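## Task

Put the scoop down on the table right next to the litter pan so that only the table supports it and its concave side faces upward; the pan must stay where it was and nothing may be knocked over.

## Robot and tools

ROBOT. Two arms, left_arm and right_arm, each ending in a two-finger parallel gripper. Measured bases in the scene frame: left_arm at (-0.013, +0.313, 0) m with a tiny yaw, right_arm at (0, -0.256, 0) m. A camera stand sits behind them on the floor.

FRAMES. Scene frame: origin at table-top height, halfway between the nominal arm bases; +x points out over the table, +y toward left_arm, +z up. Arm names do not match left/right in images. Each gripper's own axes: fingers extend along +z, fingers separate along y. Reported end_effector_position (m) and end_effector_quat_wxyz are in the scene frame; the position is the spot between the pads, roughly 1 cm short of the tips, and may be off by a few cm. Offsets you send are along the current Hand target's own axes, not the scene axes.

ROW FORMAT (shared by execute_actions and move). One row is 14 numbers, each in [-1, 1], always covering both arms: dx, dy, dz, rx, ry, rz, opening for left_arm, then the same seven for right_arm. The six pose numbers are an offset from that arm's Hand target as it stood when the action or move began; 1.0 equals 0.6 m for dx/dy/dz and 180 degrees for rotation, and rx, ry, rz form a single rotation vector. Sending all six as 0 re-requests the present Hand target. Opening is absolute, not an offset: +1 is fully open (0.094 m), -1 is shut. Writing 0 for opening commands half-open, so repeat the current opening to leave a gripper alone.

execute_actions(actions, cameras). actions is a list of actions; each action is a table of up to 15 rows, one per 1/30 s step, and a short table repeats its final row to fill 15 steps (0.5 s). Every row in an action is measured from that action's start pose; the next action starts from the new Hand target, so the same offset twice moves twice as far. An empty list returns the state, the scene number and all images. cameras: list of names, ["all"], or []; an unknown name voids the call.

move(target, speed, blend, opening_speed, grip_force, blocking, cameras). target is one 14-number row or up to 15 rows, all offsets from the same starting Hand targets. The gripper travels in a straight line, taking the shorter rotation. speed: m/s, 0.002 to 2.9, default 0.25 (rotation up to twice that in rad/s); one value or one per target. blend: corner rounding in m for a list; 0 means stop at each point. opening_speed: rate of finger change per second on the -1..1 scale, at least 0.2; use it to close gently. grip_force: newtons per pad, 10 to 50, one value or one per arm; it persists, and low values close slowly. blocking=false returns after about 0.5 s while motion continues. Moves last 0.5 to 10 s and do not avoid obstacles or the other arm. The result adds a move: line (done, off_target, moving, held, fault) and limits such as paced (pose clipped) or held (step withheld). done means within 10 mm and 2 degrees; neither done nor off_target tells you about contact.

wait(seconds 0 to 10, cameras): lets time pass holding last commands; returns early if a running move ends. stop(cameras): brakes a running move, needing some distance. zoom_image(camera, region [x0, y0, x1, y1] in pixels, at most 504 wide and tall): enlarges part of that camera's newest image. finished_scene(scene): give the current scene number; it ends the scene for good, and the goal must hold without the robot.

RESULT LINES. Hand target is the last commanded pose after clipping; next offsets count from it. The gripper often stops short of it because of friction and weight (a few cm, more when loaded); waiting does not help, but a new command, even all zeros, asks again, and you can add the missing distance. Joint positions end with the measured opening in metres. grip_measured is the opening on the command scale, reading up to 2.5 mm wide when empty and a few mm narrower than a firmly squeezed part. grip_effort_nm is gripper motor effort (negative = closing), not pad force, with offset and friction residue. Joint torques include arm weight; numbers 1 to 3 wrap at ±28 N m. Joint velocities "within noise" means that arm is still. Tool commands shows current commands. Actions list some step positions; moves and waits do not.

CONTROL LIMITS. Orientation commands are clipped to 40 degrees from the measured orientation each step. Joint ranges (rad): waist -2.618..3.054, shoulder 0..3.142, elbow 0..3.142 (straight at 2.901), wrist pitch and yaw -1.571..1.571, wrist roll -2.094..2.094. Tiny moves may not start. Near-straight arms overshoot and speed up.

CAUTIONS. A blocked arm keeps pressing; command its target back past the gripper to relieve it. Faster moves and targets deeper past contact hit harder. Never let the two grippers, fingers or wrist cameras meet, and never close one gripper on the other; the clearance check does not guard this. Keep paths away from an arm's own base, which can flip its shoulder. Avoid drops, releasing moving parts, slamming, and strain on camera cables. Anything left off the table fails the task. Loose objects may get nudged occasionally. Holding loads, stretched arms or pushing into unreachable poses heat motors: MOTOR HOT at 75 °C, the arm folds and idles at 90 °C, and it goes limp at 100 °C. To release, command an opening well above grip_measured.

CAMERAS (896x504 each): cam_head_left, cam_head_right, cam_high, cam_low, cam_left_wrist, cam_right_wrist.

Each tool is called after "Emit:" in YAML: its name, and indented under it one key for each argument.

## Session

Emit:
execute_actions:
  actions: []

Scene clock: 0.00 s.
left_arm: end_effector_position=(+0.2862, +0.3074, +0.2176) grip_measured=+1.000 grip_effort_nm=n/a end_effector_quat_wxyz=(+0.488, -0.196, +0.849, +0.054) | right_arm: end_effector_position=(+0.3321, -0.1491, +0.2470) grip_measured=+1.000 grip_effort_nm=n/a end_effector_quat_wxyz=(+0.419, -0.063, +0.889, +0.175)
Joint positions: left_arm=[-0.349 0.911 0.779 -0.535 -0.579 -0.522 0.094] | right_arm=[0.195 1.103 1.026 -0.568 -0.218 0.163 0.094]
Joint velocities: within noise
Joint torques (N m): no reading
Heat: left arm: 34 °C; right arm: 38 °C.
Hand target: left_arm +0.2872, +0.3087, +0.2264; +0.499, -0.200, +0.842, +0.052 | right_arm +0.3345, -0.1483, +0.2616; +0.439, -0.067, +0.878, +0.177
Tool commands: left_gripper/opening=+1.0 right_gripper/opening=+1.0

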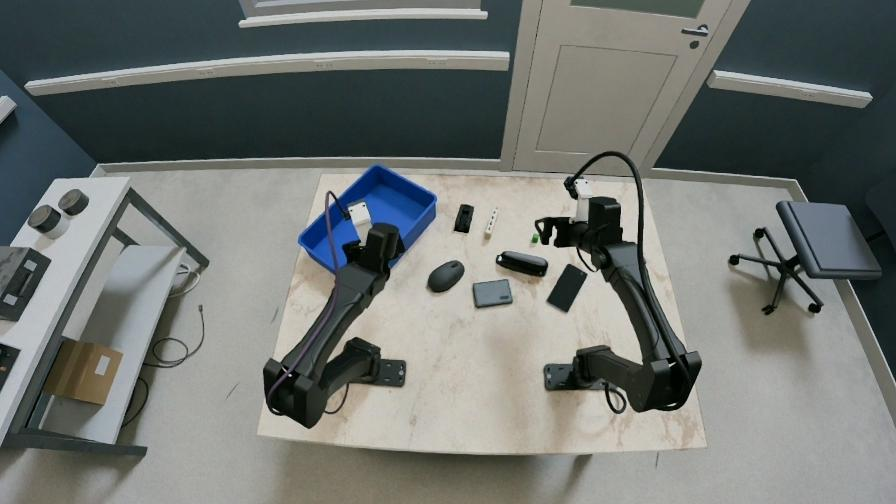

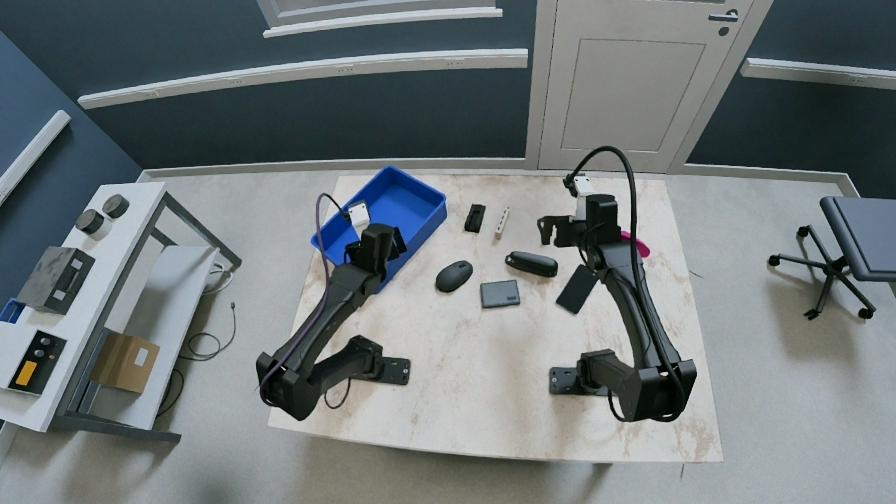

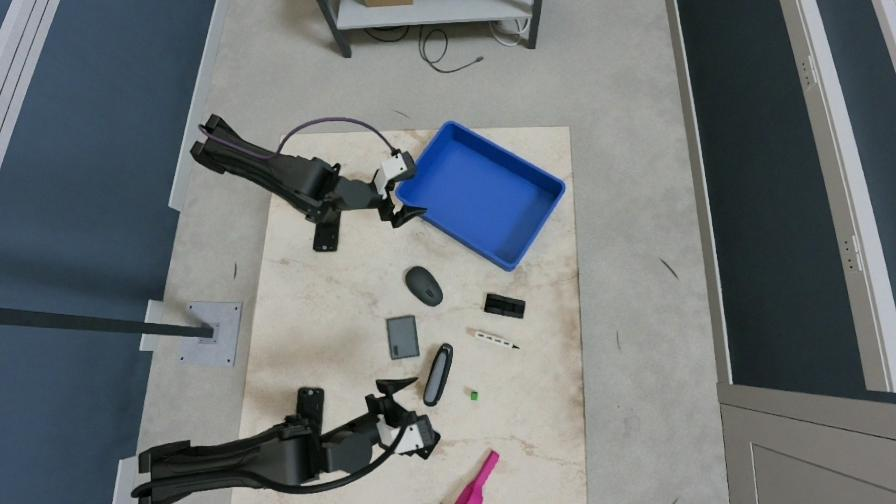

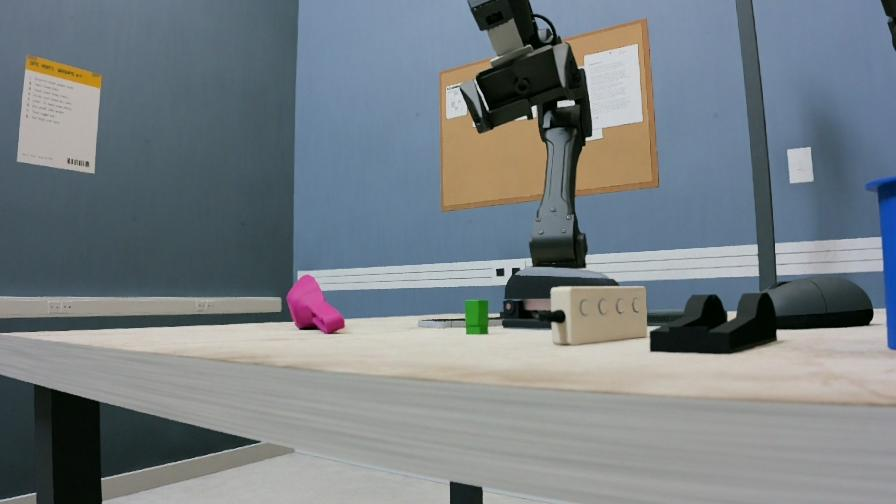

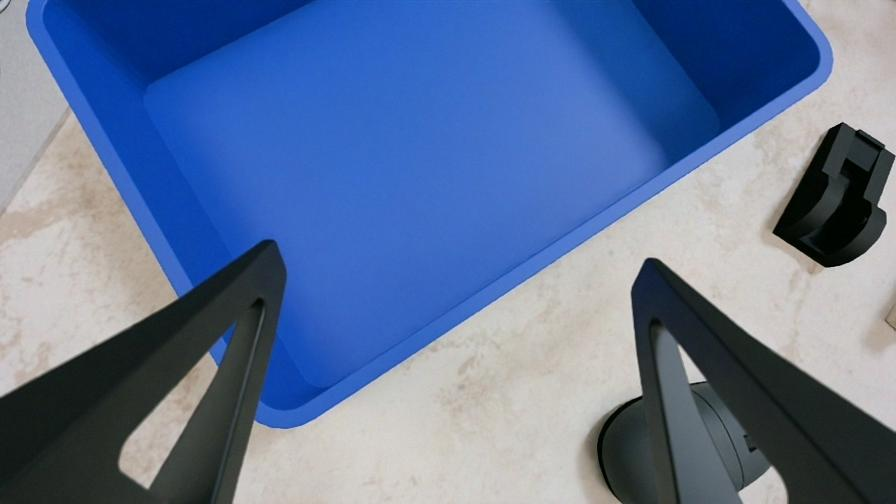

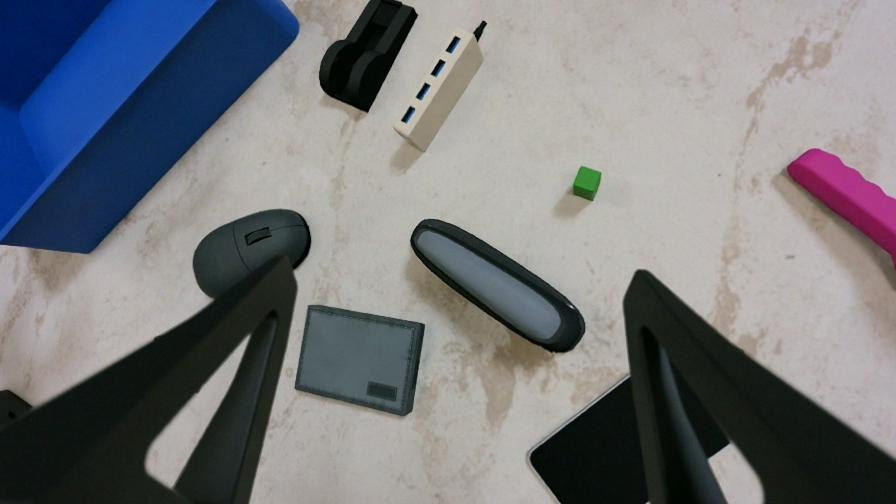

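Emit:
zoom_image:
  camera: "cam_low"
  region: [230, 230, 480, 370]

Emit:
zoom_image:
  camera: "cam_high"
  region: [380, 380, 604, 504]

Emit:
zoom_image:
  camera: "cam_head_right"
  region: [520, 140, 760, 300]

Emit:
zoom_image:
  camera: "cam_right_wrist"
  region: [644, 100, 896, 400]

Scaled by 2.016.

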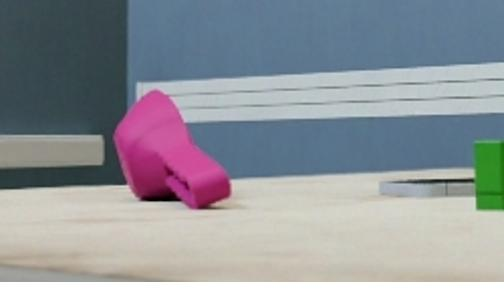

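Scaled by 2.250.

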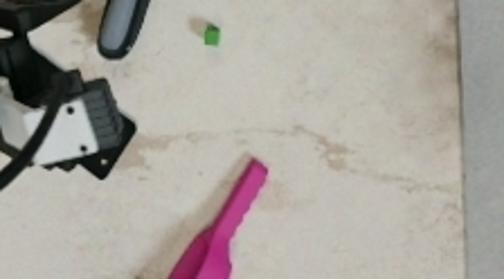

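Scaled by 2.100.

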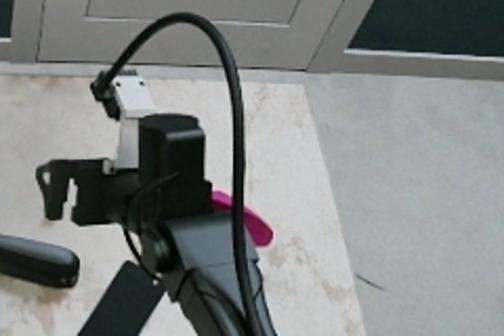

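Scaled by 1.680.

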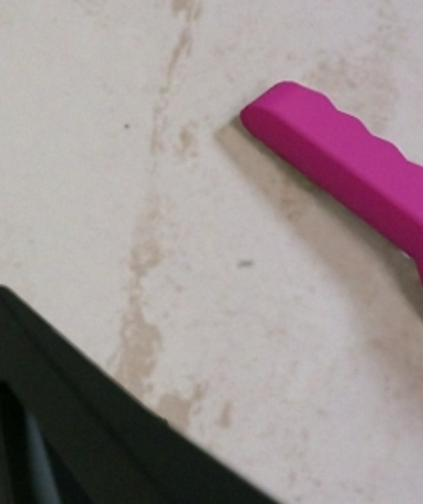

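Emit:
move:
  target: [0, 0, 0, 0, 0, 0, 1.0, -0.0628, -0.3868, -0.2020, 0.2128, 0.1042, 0.1163, 1.0]
  speed: 0.2
  cameras: ["cam_head_left", "cam_head_right", "cam_high", "cam_right_wrist"]

Scene clock: 76.43 s.
left_arm: end_effector_position=(+0.2862, +0.3074, +0.2176) grip_measured=+1.000 grip_effort_nm=0.00 end_effector_quat_wxyz=(+0.488, -0.196, +0.849, +0.054) | right_arm: end_effector_position=(+0.3259, -0.4054, +0.2916) grip_measured=+1.000 grip_effort_nm=0.00 end_effector_quat_wxyz=(+0.241, +0.211, +0.946, -0.049)
Joint positions: left_arm=[-0.349 0.911 0.779 -0.535 -0.579 -0.522 0.094] | right_arm=[-0.437 1.583 1.882 -1.374 -0.008 0.004 0.094]
Joint torques (N m): left_arm=[-0.06 -2.65 8.05 1.5 -0.32 -0.01] | right_arm=[-0.42 -5.19 8.42 1.22 0.08 -0.11]
Heat: left arm: 36 °C; right arm: 41 °C.
Hand target: left_arm +0.2872, +0.3087, +0.2264; +0.499, -0.200, +0.842, +0.052 | right_arm +0.3301, -0.4101, +0.2998; +0.252, +0.209, +0.943, -0.056
Off the commanded pose: left_arm 0.009 m, 2 deg | right_arm 0.010 m, 2 deg.
move: done
Images, in order (width x height): cam_head_left 896x504, cam_head_right 896x504, cam_high 896x504, cam_right_wrist 896x504.

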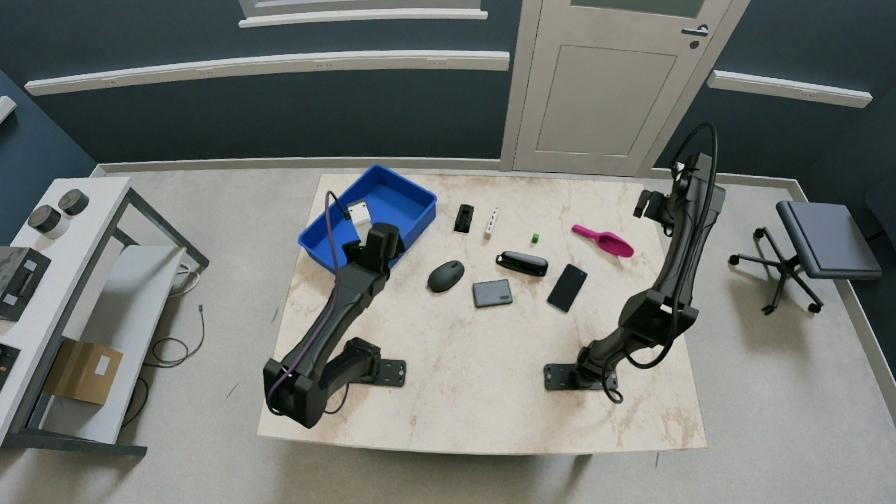

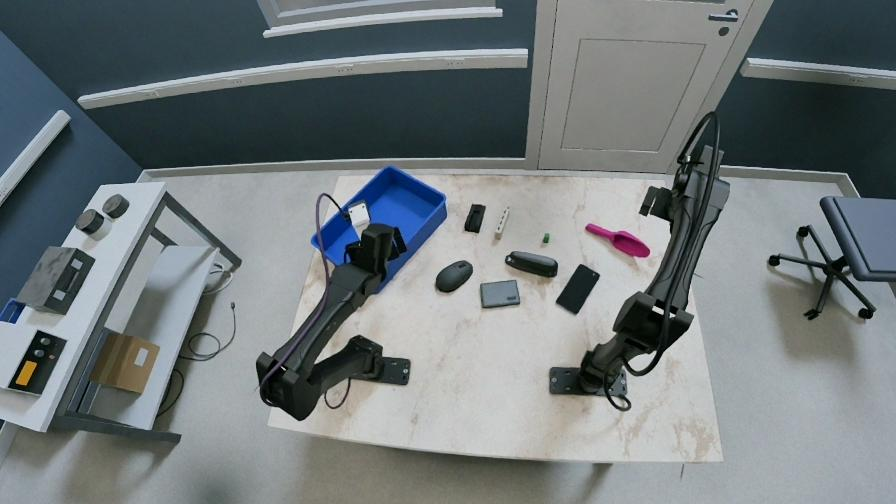

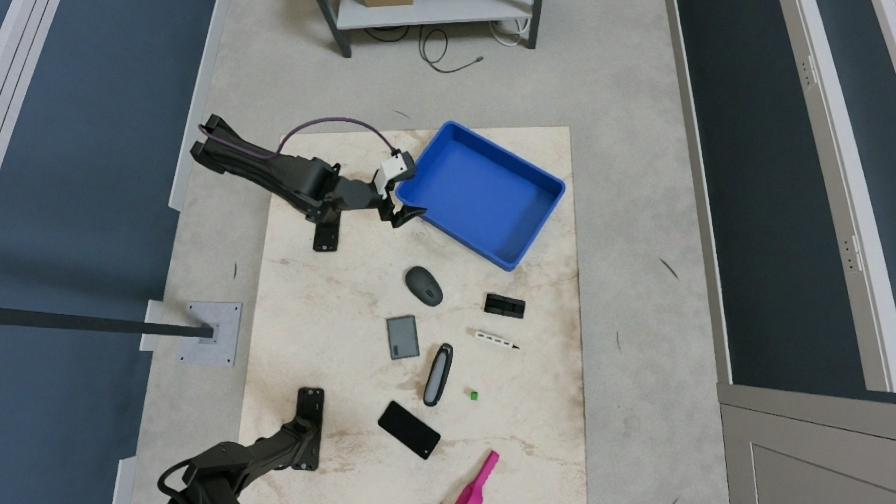

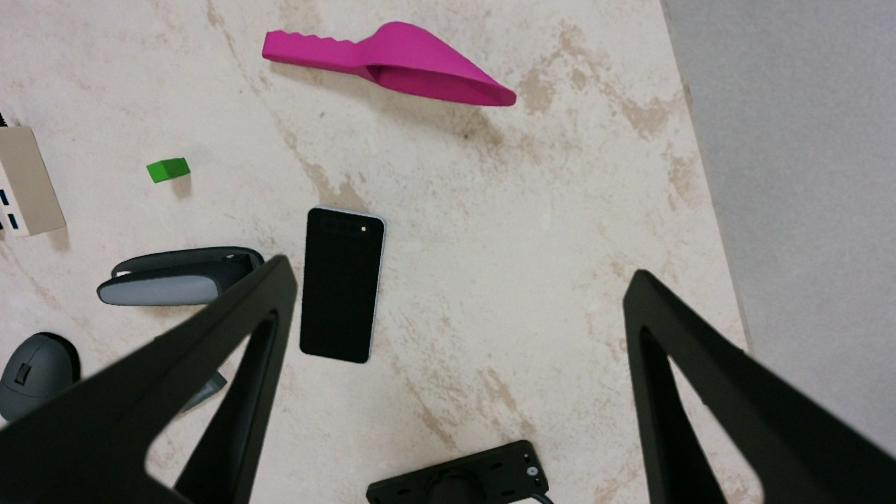

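Emit:
zoom_image:
  camera: "cam_right_wrist"
  region: [240, 0, 560, 160]

Emit:
zoom_image:
  camera: "cam_head_right"
  region: [540, 180, 700, 280]

Emit:
zoom_image:
  camera: "cam_head_left"
  region: [540, 190, 680, 280]

Scaled by 1.575.

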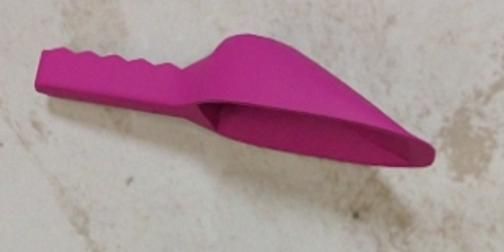

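Scaled by 3.150.

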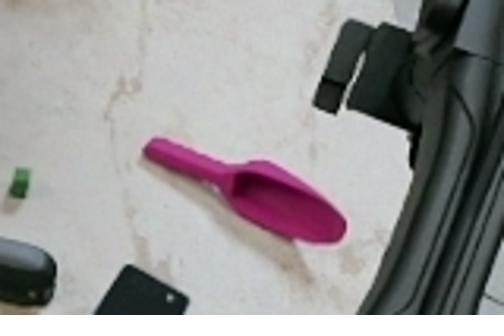

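Scaled by 3.600.

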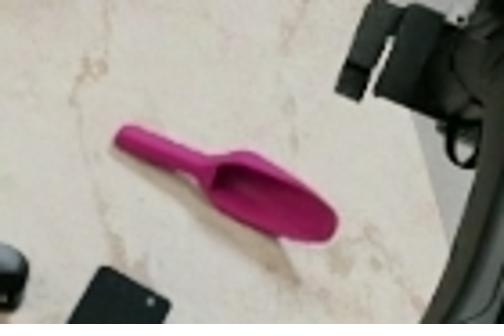

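Emit:
move:
  target: [0, 0, 0, 0, 0, 0, 1.0, 0.0290, 0.0797, 0.2330, 0.0406, -0.0832, 0.0531, 1.0]
  speed: 0.2
  cameras: ["cam_low", "cam_right_wrist"]

Scene clock: 227.13 s.
left_arm: end_effector_position=(+0.2862, +0.3074, +0.2176) grip_measured=+1.000 grip_effort_nm=0.00 end_effector_quat_wxyz=(+0.488, -0.196, +0.849, +0.054) | right_arm: end_effector_position=(+0.3950, -0.3882, +0.1643) grip_measured=+1.000 grip_effort_nm=0.00 end_effector_quat_wxyz=(+0.347, +0.289, +0.884, -0.119)
Joint positions: left_arm=[-0.349 0.911 0.779 -0.535 -0.579 -0.522 0.094] | right_arm=[-0.198 1.522 1.152 -0.501 0.299 0.323 0.094]
Joint torques (N m): left_arm=[-0.08 -2.61 7.97 1.51 -0.32 0.01] | right_arm=[0.44 -6.78 6.87 1.75 0.29 0.07]
Heat: left arm: 37 °C; right arm: 42 °C.
Hand target: left_arm +0.2872, +0.3087, +0.2264; +0.499, -0.200, +0.842, +0.052 | right_arm +0.3999, -0.3897, +0.1699; +0.363, +0.293, +0.876, -0.121
Off the commanded pose: left_arm 0.009 m, 2 deg | right_arm 0.008 m, 2 deg.
move: done
Images, in order (width x height): cam_low 896x504, cam_right_wrist 896x504.

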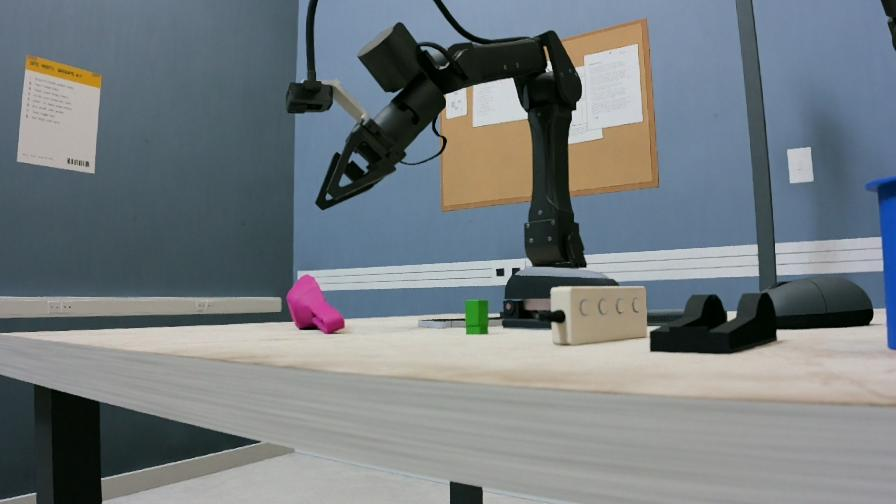

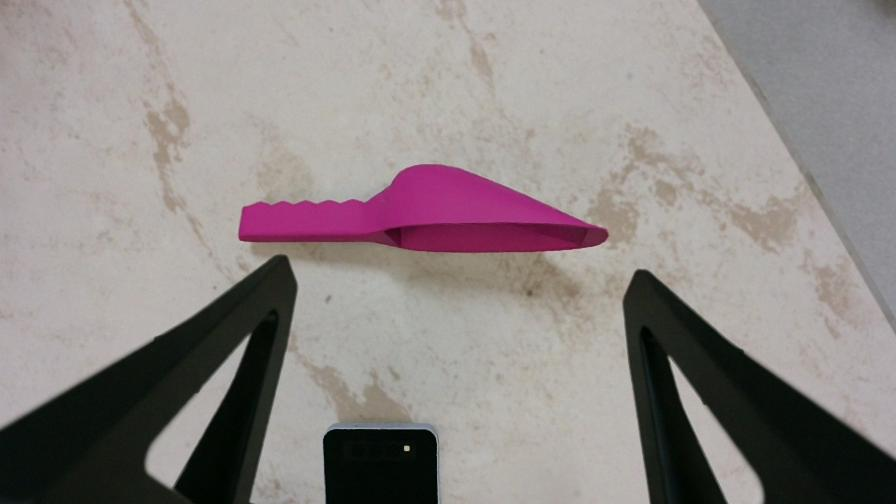

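Emit:
move:
  target: [0, 0, 0, 0, 0, 0, 1.0, 0.0845, 0.0093, -0.1318, 0.0406, -0.0467, -0.5022, -0.149]
  speed: 0.2
  cameras: ["cam_low", "cam_right_wrist"]

Scene clock: 456.60 s.
left_arm: end_effector_position=(+0.2862, +0.3074, +0.2176) grip_measured=+1.000 grip_effort_nm=0.00 end_effector_quat_wxyz=(+0.488, -0.196, +0.849, +0.054) | right_arm: end_effector_position=(+0.3279, -0.3314, +0.1778) grip_measured=-0.147 grip_effort_nm=-0.11 end_effector_quat_wxyz=(+0.188, -0.413, +0.796, -0.400)
Joint positions: left_arm=[-0.349 0.911 0.779 -0.535 -0.579 -0.522 0.094] | right_arm=[0.047 1.158 0.827 -0.456 0.536 -1.135 0.04]
Joint torques (N m): left_arm=[-0.08 -2.63 7.97 1.51 -0.34 0.01] | right_arm=[0.68 -5.96 6.89 1.79 0.3 -0.03]
Heat: left arm: 39 °C; right arm: 41 °C.
Hand target: left_arm +0.2872, +0.3087, +0.2264; +0.499, -0.200, +0.842, +0.052 | right_arm +0.3300, -0.3300, +0.1902; +0.209, -0.402, +0.791, -0.411
Off the commanded pose: left_arm 0.009 m, 2 deg | right_arm 0.012 m, 3 deg.
move: off_target (right_arm)
Images, in order (width x height): cam_low 896x504, cam_right_wrist 896x504.

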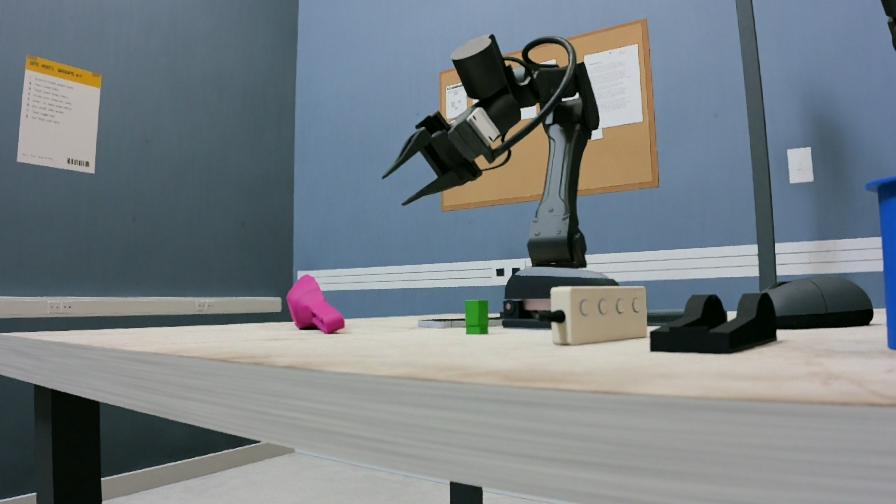

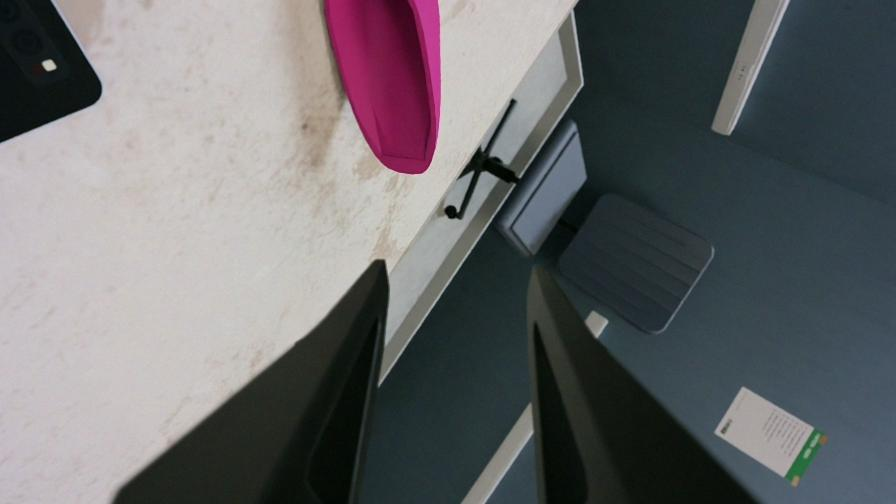

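Emit:
move:
  target: [0, 0, 0, 0, 0, 0, 1.0, 0.0062, 0.0555, 0.1550, 0, 0, 0, -0.149]
  speed: 0.1
  cameras: ["cam_low", "cam_right_wrist", "cam_head_right"]

Scene clock: 468.03 s.
left_arm: end_effector_position=(+0.2862, +0.3074, +0.2176) grip_measured=+1.000 grip_effort_nm=0.00 end_effector_quat_wxyz=(+0.488, -0.196, +0.849, +0.054) | right_arm: end_effector_position=(+0.3696, -0.3653, +0.1084) grip_measured=-0.147 grip_effort_nm=-0.11 end_effector_quat_wxyz=(+0.200, -0.408, +0.791, -0.409)
Joint positions: left_arm=[-0.349 0.911 0.779 -0.535 -0.579 -0.522 0.094] | right_arm=[-0.092 1.411 0.674 0.035 0.437 -1.249 0.04]
Joint torques (N m): left_arm=[-0.05 -2.58 8.03 1.51 -0.35 0.01] | right_arm=[-0.57 -4.3 6.57 1.9 0.07 0]
Heat: left arm: 39 °C; right arm: 41 °C.
Hand target: left_arm +0.2872, +0.3087, +0.2264; +0.499, -0.200, +0.842, +0.052 | right_arm +0.3739, -0.3666, +0.1095; +0.209, -0.402, +0.791, -0.411
Off the commanded pose: left_arm 0.009 m, 2 deg | right_arm 0.005 m, 1 deg.
move: done
Images, in order (width x height): cam_head_right 896x504, cam_low 896x504, cam_right_wrist 896x504.

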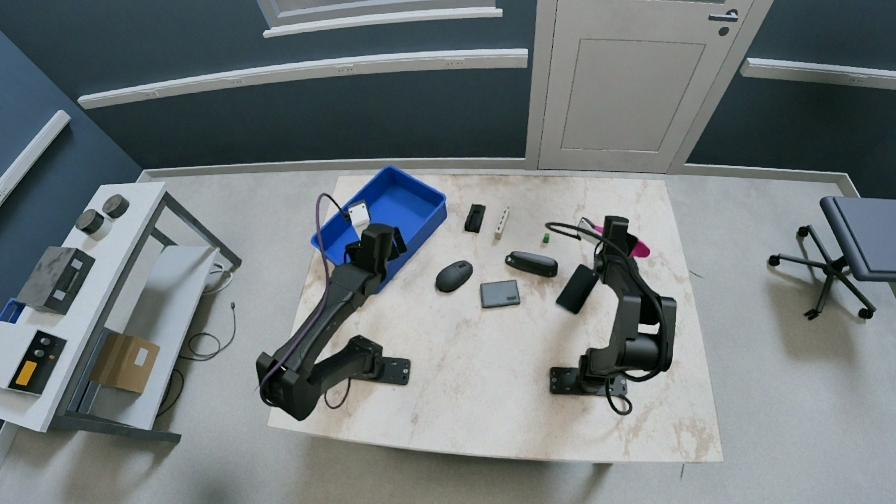

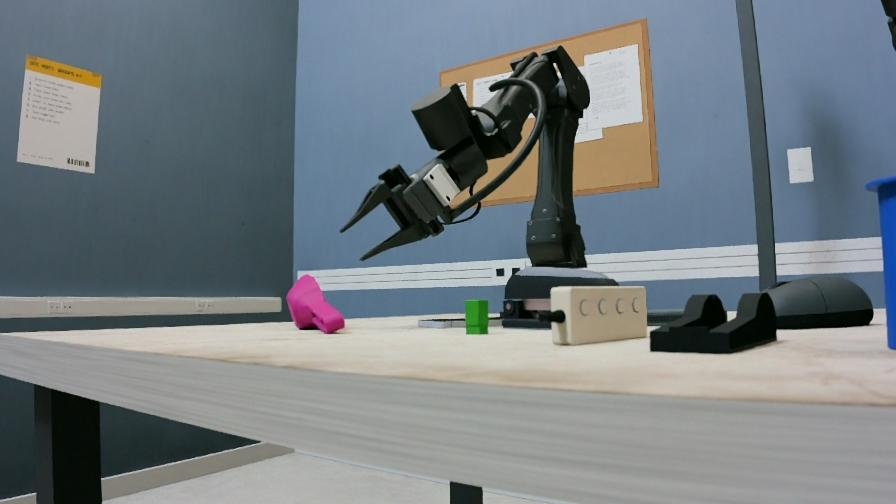

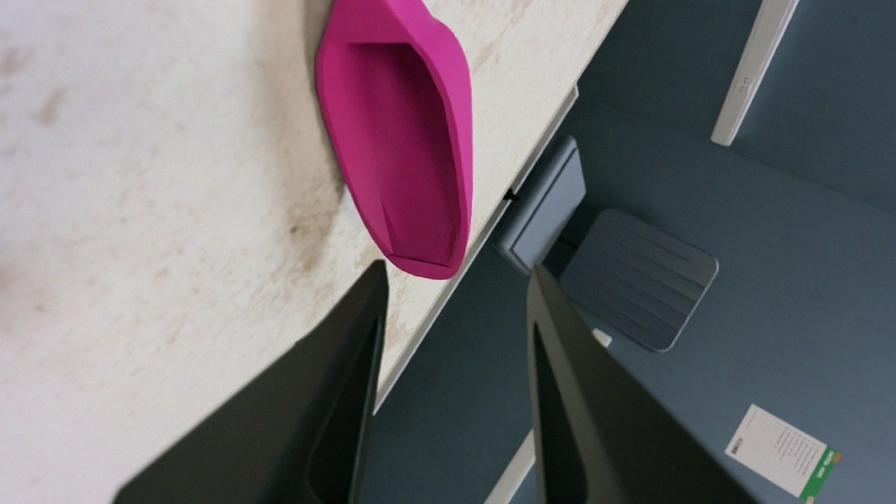

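Emit:
zoom_image:
  camera: "cam_right_wrist"
  region: [300, 0, 600, 504]

Scaled by 1.000.

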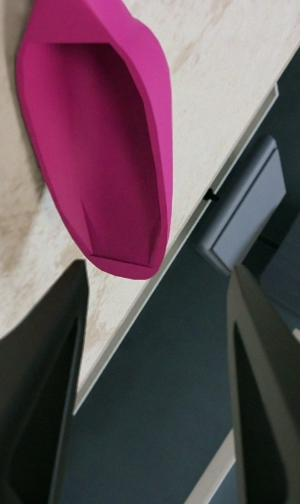

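Emit:
move:
  target: [0, 0, 0, 0, 0, 0, 1.0, 0, -0.005, 0.0667, 0, 0, 0, -0.149]
  speed: 0.08
  cameras: ["cam_low", "cam_right_wrist"]

Scene clock: 540.03 s.
left_arm: end_effector_position=(+0.2862, +0.3074, +0.2176) grip_measured=+1.000 grip_effort_nm=0.00 end_effector_quat_wxyz=(+0.488, -0.196, +0.849, +0.054) | right_arm: end_effector_position=(+0.3881, -0.3838, +0.0783) grip_measured=-0.147 grip_effort_nm=-0.11 end_effector_quat_wxyz=(+0.191, -0.412, +0.795, -0.403)
Joint positions: left_arm=[-0.349 0.911 0.779 -0.535 -0.579 -0.522 0.094] | right_arm=[-0.152 1.573 0.697 0.165 0.391 -1.29 0.04]
Joint torques (N m): left_arm=[-0.13 -2.69 7.95 1.52 -0.34 0.01] | right_arm=[-0.65 -5.04 8.73 1.89 0.05 0.03]
Heat: left arm: 39 °C; right arm: 42 °C.
Hand target: left_arm +0.2872, +0.3087, +0.2264; +0.499, -0.200, +0.842, +0.052 | right_arm +0.4016, -0.3869, +0.0888; +0.209, -0.402, +0.791, -0.411
Off the commanded pose: left_arm 0.009 m, 2 deg | right_arm 0.018 m, 3 deg.
move: off_target (right_arm)
Images, in order (width x height): cam_low 896x504, cam_right_wrist 896x504.

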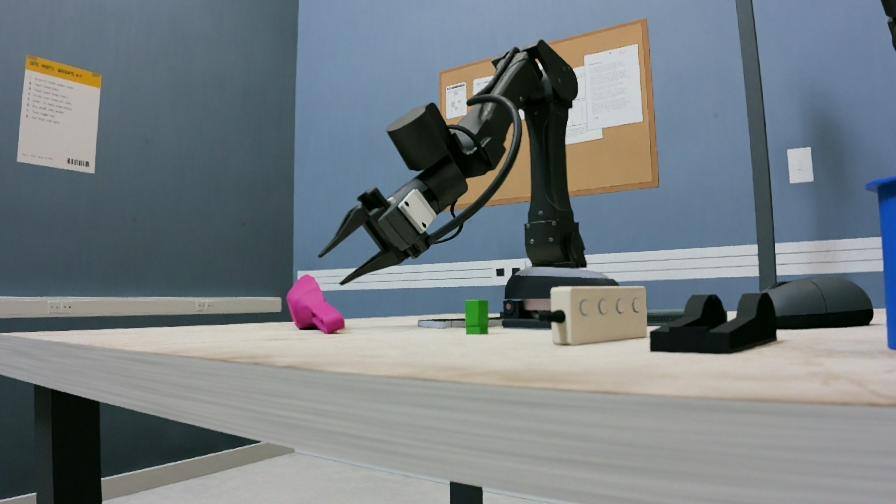

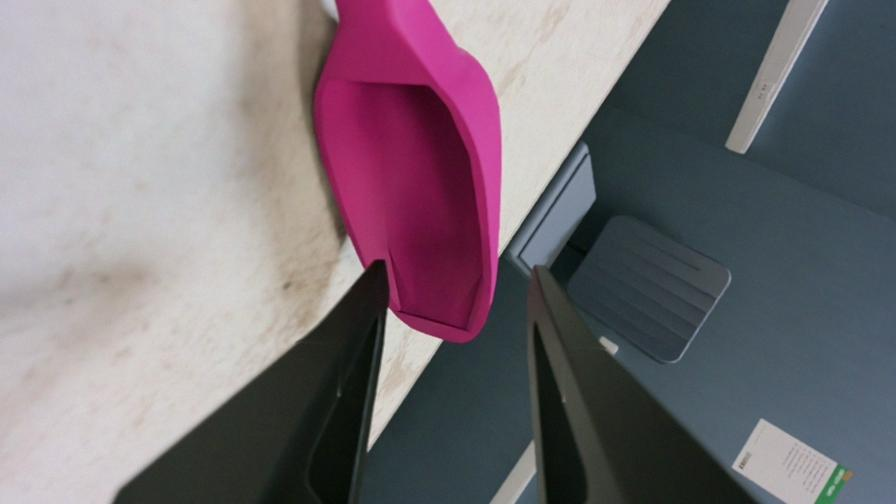

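Emit:
move:
  target: [0, 0, 0, 0, 0, 0, 1.0, -0.005, -0.0167, 0.0400, 0, 0, 0, -0.149]
  speed: 0.08
  cameras: ["cam_low", "cam_right_wrist"]

Scene clock: 560.87 s.
left_arm: end_effector_position=(+0.2862, +0.3074, +0.2176) grip_measured=+1.000 grip_effort_nm=0.00 end_effector_quat_wxyz=(+0.488, -0.196, +0.849, +0.054) | right_arm: end_effector_position=(+0.4105, -0.3956, +0.0729) grip_measured=-0.147 grip_effort_nm=-0.11 end_effector_quat_wxyz=(+0.191, -0.412, +0.795, -0.402)
Joint positions: left_arm=[-0.349 0.911 0.779 -0.535 -0.579 -0.522 0.094] | right_arm=[-0.18 1.676 0.779 0.193 0.369 -1.309 0.04]
Joint torques (N m): left_arm=[-0.09 -2.56 8.03 1.51 -0.35 0] | right_arm=[-0.73 -5.98 8.66 1.89 0.03 0]
Heat: left arm: 39 °C; right arm: 42 °C.
Hand target: left_arm +0.2872, +0.3087, +0.2264; +0.499, -0.200, +0.842, +0.052 | right_arm +0.4240, -0.3994, +0.0832; +0.209, -0.403, +0.791, -0.411
Off the commanded pose: left_arm 0.009 m, 2 deg | right_arm 0.017 m, 3 deg.
move: off_target (right_arm)
Images, in order (width x height): cam_low 896x504, cam_right_wrist 896x504.

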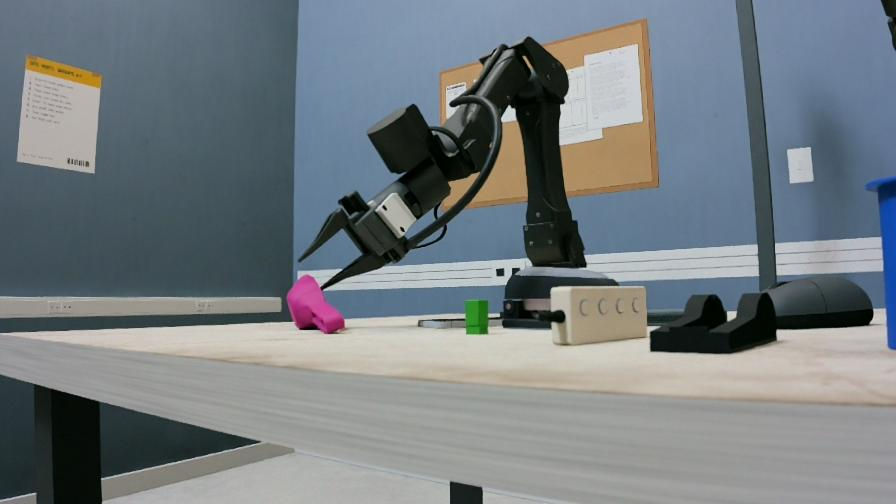

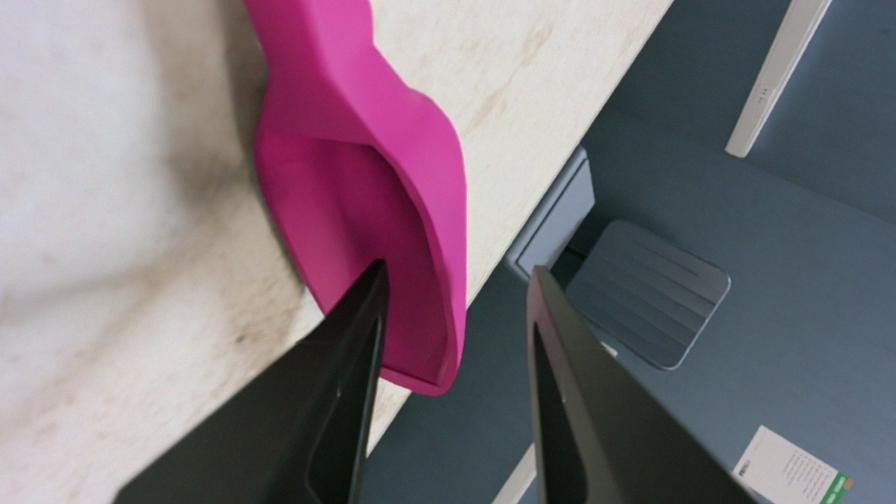

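Emit:
move:
  target: [0, 0, 0, 0, 0, 0, 1.0, 0, 0, 0.0210, 0, 0, 0, -0.149]
  speed: 0.06
  cameras: ["cam_low", "cam_right_wrist"]

Scene clock: 582.60 s.
left_arm: end_effector_position=(+0.2862, +0.3074, +0.2176) grip_measured=+1.000 grip_effort_nm=0.00 end_effector_quat_wxyz=(+0.488, -0.196, +0.849, +0.054) | right_arm: end_effector_position=(+0.4191, -0.4013, +0.0661) grip_measured=-0.147 grip_effort_nm=-0.11 end_effector_quat_wxyz=(+0.191, -0.412, +0.795, -0.402)
Joint positions: left_arm=[-0.349 0.911 0.779 -0.535 -0.579 -0.522 0.094] | right_arm=[-0.194 1.726 0.803 0.223 0.358 -1.318 0.04]
Joint torques (N m): left_arm=[-0.06 -2.59 7.9 1.51 -0.33 0] | right_arm=[-0.75 -6.32 8.53 1.89 0.03 0.01]
Heat: left arm: 39 °C; right arm: 42 °C.
Hand target: left_arm +0.2872, +0.3087, +0.2264; +0.499, -0.200, +0.842, +0.052 | right_arm +0.4323, -0.4054, +0.0760; +0.209, -0.402, +0.791, -0.411
Off the commanded pose: left_arm 0.009 m, 2 deg | right_arm 0.017 m, 3 deg.
move: off_target (right_arm)
Images, in order (width x height): cam_low 896x504, cam_right_wrist 896x504.

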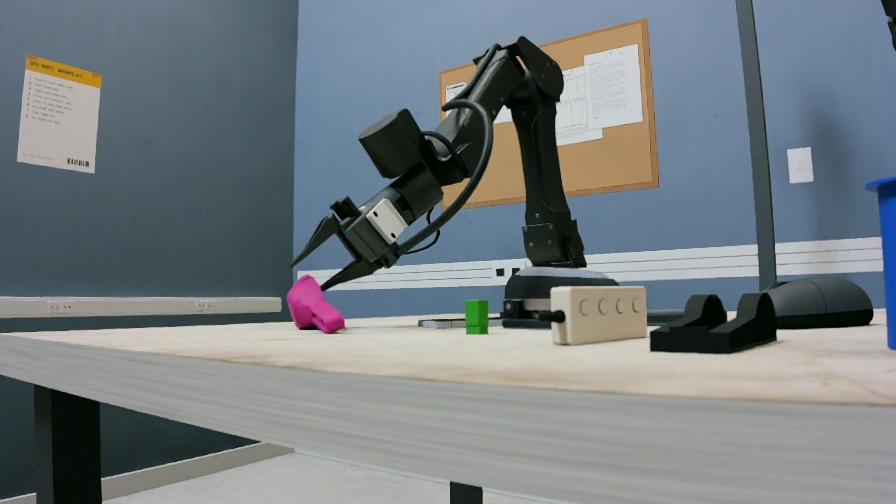

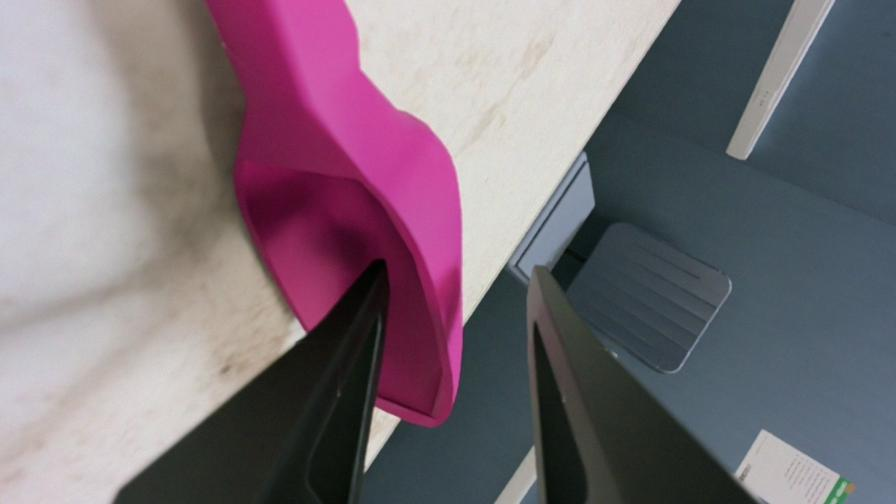

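Emit:
move:
  target: [0, 0, 0, 0, 0, 0, 1.0, 0, 0, 0, 0, 0, 0, -1.0]
  opening_speed: 0.4
  grip_force: 30
  cameras: ["cam_low", "cam_right_wrist"]

Scene clock: 589.13 s.
left_arm: end_effector_position=(+0.2862, +0.3074, +0.2176) grip_measured=+1.000 grip_effort_nm=0.00 end_effector_quat_wxyz=(+0.488, -0.196, +0.849, +0.054) | right_arm: end_effector_position=(+0.4193, -0.4010, +0.0661) grip_measured=-0.915 grip_effort_nm=-0.65 end_effector_quat_wxyz=(+0.192, -0.413, +0.794, -0.402)
Joint positions: left_arm=[-0.349 0.911 0.779 -0.535 -0.579 -0.522 0.094] | right_arm=[-0.194 1.726 0.803 0.223 0.356 -1.32 0.004]
Joint torques (N m): left_arm=[-0.09 -2.52 7.94 1.5 -0.33 0.01] | right_arm=[-0.76 -6.3 8.57 1.9 0.03 0.02]
Heat: left arm: 39 °C; right arm: 43 °C.
Hand target: left_arm +0.2872, +0.3087, +0.2264; +0.499, -0.200, +0.842, +0.052 | right_arm +0.4323, -0.4054, +0.0760; +0.209, -0.403, +0.791, -0.411
Off the commanded pose: left_arm 0.009 m, 2 deg | right_arm 0.017 m, 3 deg.
grip_force (N): 30, 30
move: off_target (right_arm)
Images, in order (width x height): cam_low 896x504, cam_right_wrist 896x504.

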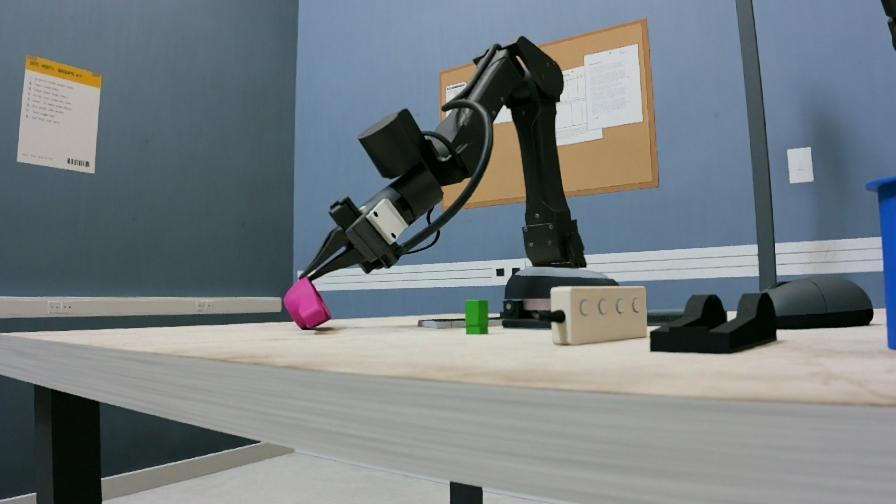

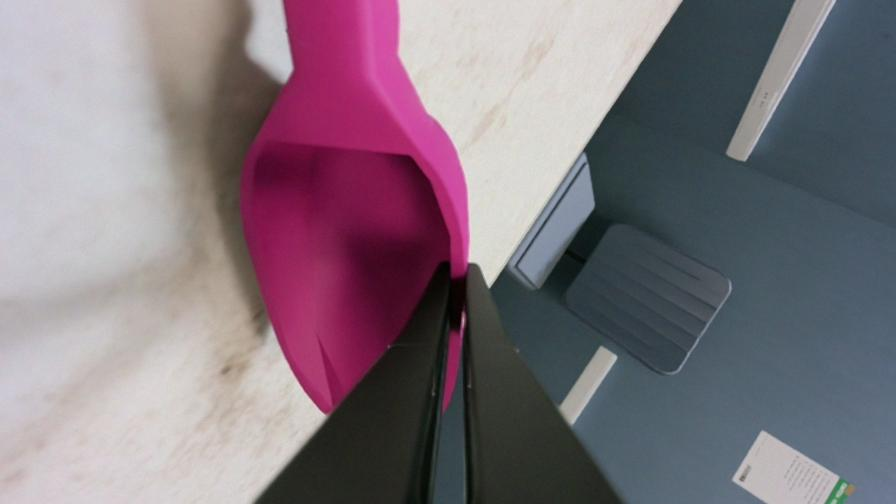

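Emit:
move:
  target: [0, 0, 0, 0, 0, 0, 1.0, 0, -0.1093, -0.0765, 0, 0, 0, -1.0]
  speed: 0.1
  cameras: ["cam_low", "cam_right_wrist"]

Scene clock: 611.33 s.
left_arm: end_effector_position=(+0.2862, +0.3074, +0.2176) grip_measured=+1.000 grip_effort_nm=0.00 end_effector_quat_wxyz=(+0.488, -0.196, +0.849, +0.054) | right_arm: end_effector_position=(+0.4234, -0.4017, +0.1230) grip_measured=-0.916 grip_effort_nm=-0.66 end_effector_quat_wxyz=(+0.177, -0.421, +0.800, -0.390)
Joint positions: left_arm=[-0.349 0.911 0.779 -0.535 -0.579 -0.522 0.094] | right_arm=[-0.194 1.627 0.99 -0.106 0.355 -1.321 0.004]
Joint torques (N m): left_arm=[-0.05 -2.7 7.99 1.52 -0.34 -0.01] | right_arm=[-0.8 -11.25 9.31 1.7 0.05 0.04]
Heat: left arm: 39 °C; right arm: 44 °C.
Hand target: left_arm +0.2872, +0.3087, +0.2264; +0.499, -0.200, +0.842, +0.052 | right_arm +0.4325, -0.4055, +0.1561; +0.209, -0.402, +0.791, -0.411
Off the commanded pose: left_arm 0.009 m, 2 deg | right_arm 0.034 m, 5 deg.
grip_force (N): 30, 30
move: off_target (right_arm)
Images, in order (width x height): cam_low 896x504, cam_right_wrist 896x504.

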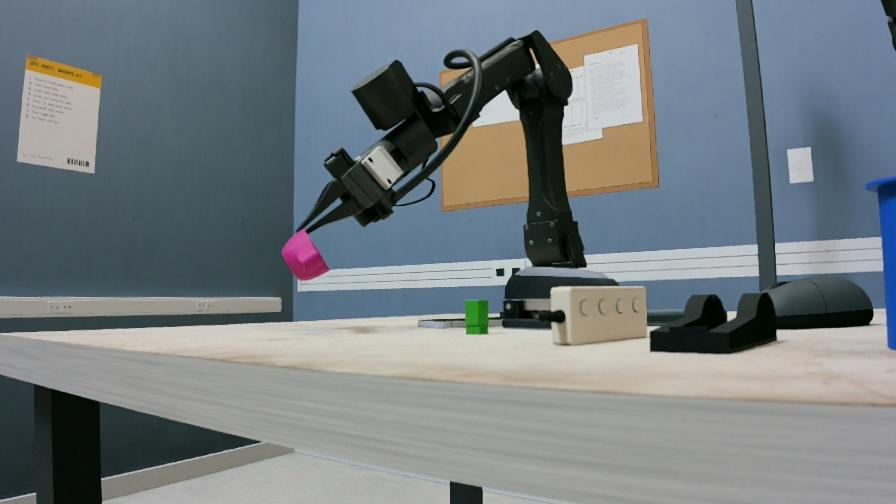

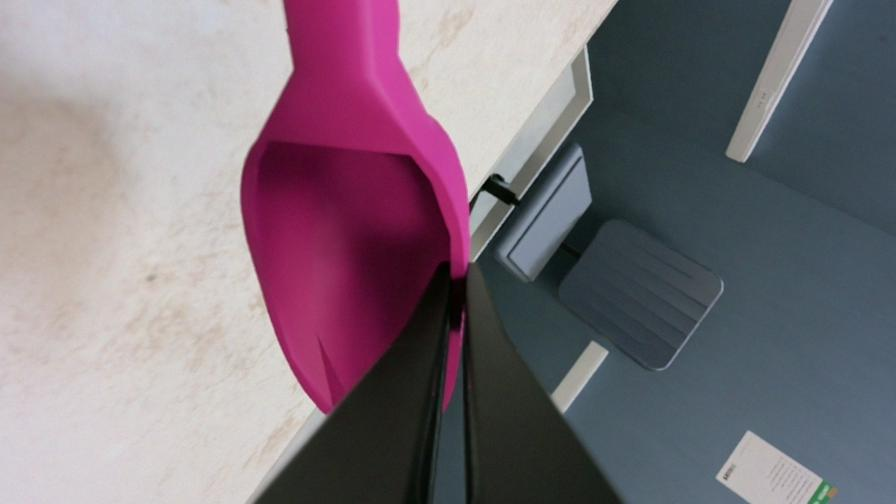

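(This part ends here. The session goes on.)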